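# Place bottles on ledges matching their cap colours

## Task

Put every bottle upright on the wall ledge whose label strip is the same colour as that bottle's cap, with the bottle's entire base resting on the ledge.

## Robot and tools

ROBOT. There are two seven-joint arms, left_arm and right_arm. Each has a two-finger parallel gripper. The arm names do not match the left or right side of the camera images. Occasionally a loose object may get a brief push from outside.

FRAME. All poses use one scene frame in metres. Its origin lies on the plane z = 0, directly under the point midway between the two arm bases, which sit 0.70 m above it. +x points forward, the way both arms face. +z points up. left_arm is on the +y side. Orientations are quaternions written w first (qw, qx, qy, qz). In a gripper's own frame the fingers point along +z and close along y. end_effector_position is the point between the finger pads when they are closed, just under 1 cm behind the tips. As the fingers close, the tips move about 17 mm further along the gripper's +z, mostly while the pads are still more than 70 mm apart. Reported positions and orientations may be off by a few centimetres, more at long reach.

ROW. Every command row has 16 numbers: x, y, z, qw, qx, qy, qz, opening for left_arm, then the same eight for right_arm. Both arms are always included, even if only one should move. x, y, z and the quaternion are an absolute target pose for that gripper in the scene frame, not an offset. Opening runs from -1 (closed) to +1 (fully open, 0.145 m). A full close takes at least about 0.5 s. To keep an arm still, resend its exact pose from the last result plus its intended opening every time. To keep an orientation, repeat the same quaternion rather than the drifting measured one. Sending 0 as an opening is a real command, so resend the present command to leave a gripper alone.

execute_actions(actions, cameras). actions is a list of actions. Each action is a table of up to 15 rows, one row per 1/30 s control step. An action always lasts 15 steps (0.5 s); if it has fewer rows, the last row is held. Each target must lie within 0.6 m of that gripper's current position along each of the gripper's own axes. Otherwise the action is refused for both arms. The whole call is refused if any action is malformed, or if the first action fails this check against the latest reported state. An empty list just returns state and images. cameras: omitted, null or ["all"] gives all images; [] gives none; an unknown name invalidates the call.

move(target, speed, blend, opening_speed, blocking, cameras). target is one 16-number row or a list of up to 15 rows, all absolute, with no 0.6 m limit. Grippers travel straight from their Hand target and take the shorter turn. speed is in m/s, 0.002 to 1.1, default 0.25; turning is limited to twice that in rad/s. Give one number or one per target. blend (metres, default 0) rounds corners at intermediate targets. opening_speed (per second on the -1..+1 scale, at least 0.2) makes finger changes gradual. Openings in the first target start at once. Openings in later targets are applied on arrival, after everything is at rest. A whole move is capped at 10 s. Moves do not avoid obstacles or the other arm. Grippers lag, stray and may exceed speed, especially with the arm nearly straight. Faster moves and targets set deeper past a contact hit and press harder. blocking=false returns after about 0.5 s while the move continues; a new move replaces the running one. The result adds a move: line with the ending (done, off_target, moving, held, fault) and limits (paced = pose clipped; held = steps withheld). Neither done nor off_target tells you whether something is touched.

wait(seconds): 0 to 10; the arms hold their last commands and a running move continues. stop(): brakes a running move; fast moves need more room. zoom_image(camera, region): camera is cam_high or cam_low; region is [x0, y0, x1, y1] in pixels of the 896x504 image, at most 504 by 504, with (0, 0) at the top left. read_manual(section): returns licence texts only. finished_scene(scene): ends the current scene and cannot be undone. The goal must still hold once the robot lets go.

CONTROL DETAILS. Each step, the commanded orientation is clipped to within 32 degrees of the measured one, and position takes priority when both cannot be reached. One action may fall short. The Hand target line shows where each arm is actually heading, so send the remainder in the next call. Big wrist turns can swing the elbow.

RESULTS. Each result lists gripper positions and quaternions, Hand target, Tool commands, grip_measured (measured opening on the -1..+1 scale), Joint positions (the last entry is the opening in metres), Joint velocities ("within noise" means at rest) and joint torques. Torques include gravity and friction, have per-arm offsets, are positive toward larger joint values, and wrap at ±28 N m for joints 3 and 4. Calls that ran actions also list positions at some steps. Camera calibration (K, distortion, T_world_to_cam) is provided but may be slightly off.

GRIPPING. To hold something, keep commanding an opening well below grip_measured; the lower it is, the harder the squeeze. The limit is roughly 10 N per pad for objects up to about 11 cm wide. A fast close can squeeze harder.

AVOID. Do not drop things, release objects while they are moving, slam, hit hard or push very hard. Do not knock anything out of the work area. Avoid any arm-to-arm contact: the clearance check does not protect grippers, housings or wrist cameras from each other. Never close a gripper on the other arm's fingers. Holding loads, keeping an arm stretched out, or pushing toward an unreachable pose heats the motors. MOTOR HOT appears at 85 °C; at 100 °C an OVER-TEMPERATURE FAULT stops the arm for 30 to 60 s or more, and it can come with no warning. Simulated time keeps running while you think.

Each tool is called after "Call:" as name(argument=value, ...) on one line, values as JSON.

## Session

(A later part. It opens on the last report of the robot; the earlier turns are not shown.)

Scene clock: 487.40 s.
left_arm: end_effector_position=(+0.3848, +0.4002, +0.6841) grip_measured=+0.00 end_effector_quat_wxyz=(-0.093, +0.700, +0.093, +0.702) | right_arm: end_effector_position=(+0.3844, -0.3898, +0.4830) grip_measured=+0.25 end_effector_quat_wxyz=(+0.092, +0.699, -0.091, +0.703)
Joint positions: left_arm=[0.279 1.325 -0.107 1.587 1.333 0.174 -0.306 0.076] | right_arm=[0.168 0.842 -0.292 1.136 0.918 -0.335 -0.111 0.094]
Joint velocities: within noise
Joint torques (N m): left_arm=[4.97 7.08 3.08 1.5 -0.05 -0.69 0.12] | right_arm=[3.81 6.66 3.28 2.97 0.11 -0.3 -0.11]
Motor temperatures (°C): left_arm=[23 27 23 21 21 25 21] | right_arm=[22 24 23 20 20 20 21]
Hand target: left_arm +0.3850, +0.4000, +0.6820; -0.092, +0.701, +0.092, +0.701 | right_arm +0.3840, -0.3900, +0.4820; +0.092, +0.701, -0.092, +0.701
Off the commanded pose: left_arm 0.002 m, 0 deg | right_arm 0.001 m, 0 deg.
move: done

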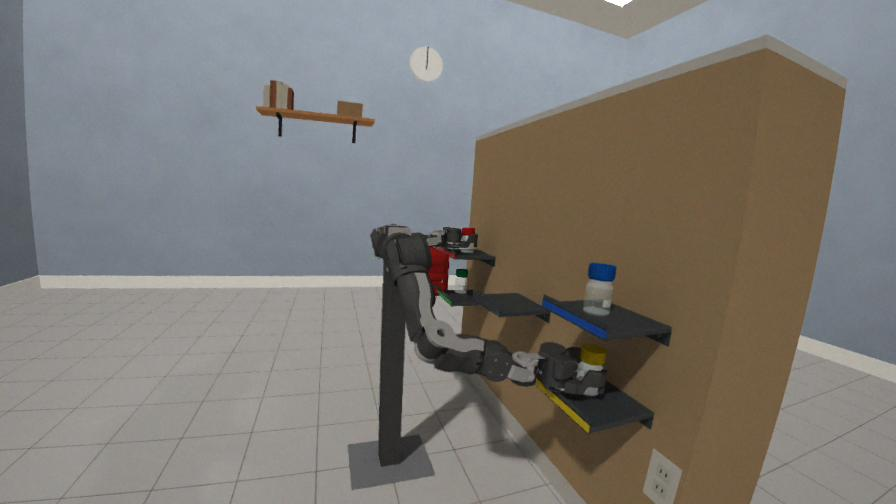

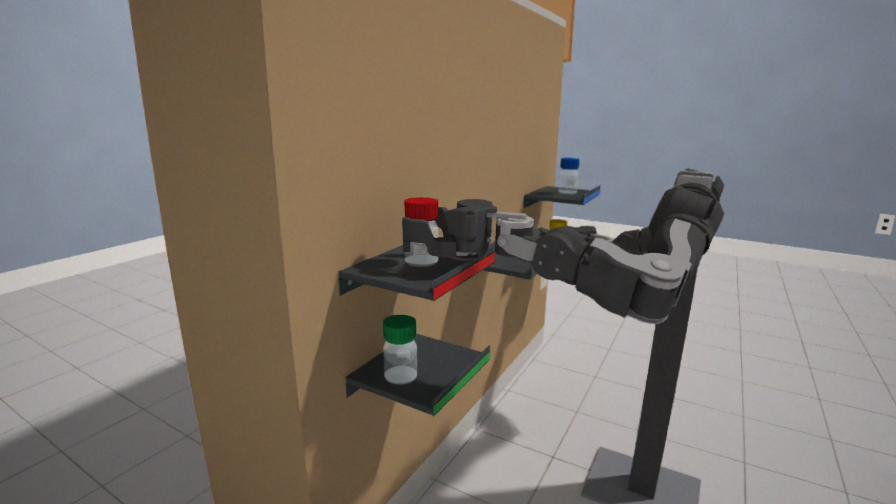

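Call:
move(target=[[0.385,0.40,0.684,-0.0923,0.7010,0.0923,0.7010,0.25,0.384,-0.39,0.484,0.0923,0.7010,-0.0923,0.7010,0.25],[0.235,0.36,0.69,-0.0923,0.7010,0.0923,0.7010,0.25,0.235,-0.35,0.49,0.0923,0.7010,-0.0923,0.7010,0.25]], speed=[0.03,0.15], opening_speed=1.0)

Call:
zoom_image(camera="cam_low", region=[340, 140, 620, 410])

Call:
zoom_image(camera="cam_high", region=[500, 250, 680, 440])

Scene clock: 500.70 s.
left_arm: end_effector_position=(+0.2347, +0.3606, +0.6902) grip_measured=+0.25 end_effector_quat_wxyz=(-0.094, +0.700, +0.094, +0.702) | right_arm: end_effector_position=(+0.2347, -0.3495, +0.4883) grip_measured=+0.25 end_effector_quat_wxyz=(+0.091, +0.704, -0.092, +0.699)
Joint positions: left_arm=[-0.752 0.762 1.188 2.284 1.264 0.528 -0.202 0.094] | right_arm=[-0.853 0.884 0.178 1.81 0.85 -0.557 -0.346 0.094]
Joint velocities: within noise
Joint torques (N m): left_arm=[0.17 4.79 2.45 1.65 0.09 -0.55 0.23] | right_arm=[0.17 3.78 3.79 2.96 -0.13 -0.52 -0.07]
Motor temperatures (°C): left_arm=[23 27 24 21 21 25 21] | right_arm=[22 24 23 20 20 20 21]
Hand target: left_arm +0.2350, +0.3600, +0.6900; -0.092, +0.701, +0.092, +0.701 | right_arm +0.2350, -0.3500, +0.4900; +0.092, +0.701, -0.092, +0.701
Off the commanded pose: left_arm 0.001 m, 0 deg | right_arm 0.002 m, 0 deg.
move: done

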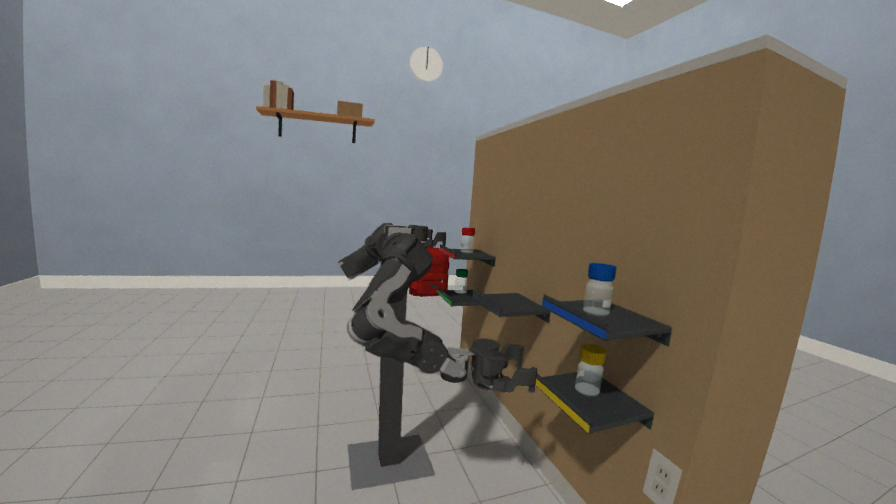

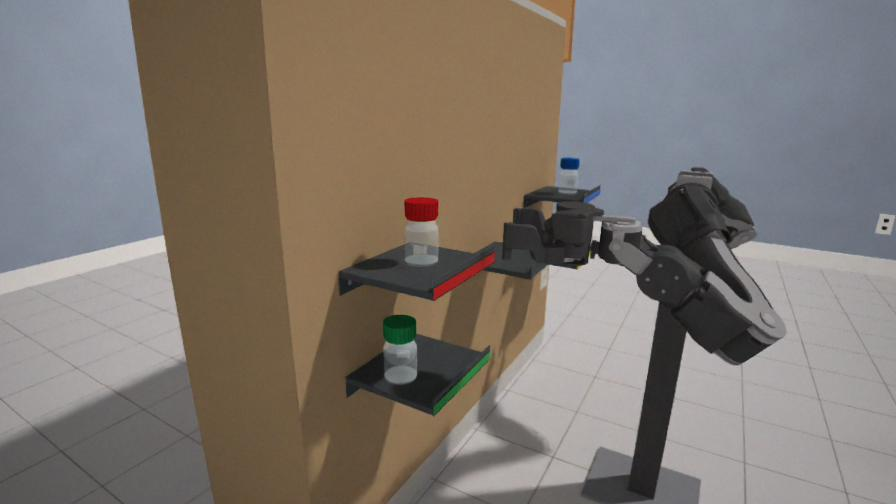

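Scaled by 1.800 from the camera's 896x504 image, which has a finer 1280x720 frame.

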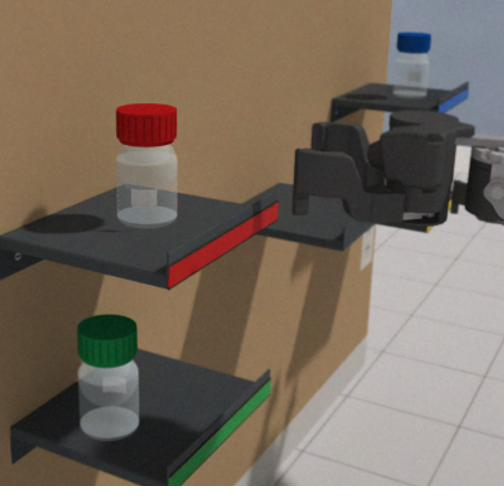

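Scaled by 2.653 from the camera's 896x504 image, which has a finer 1280x720 frame.

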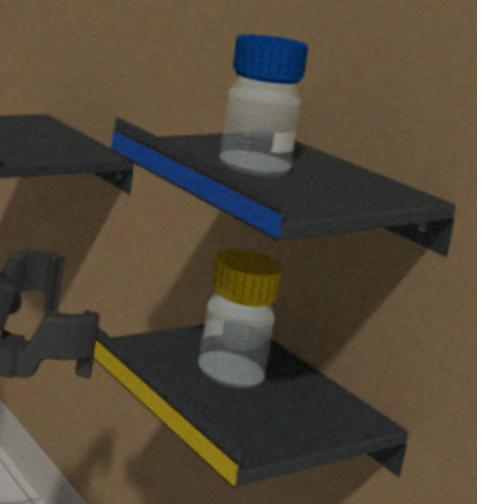

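All four bottles stand upright on the ledges that match their caps.

Call:
finished_scene(scene=2)

The scene is finished: the task was done.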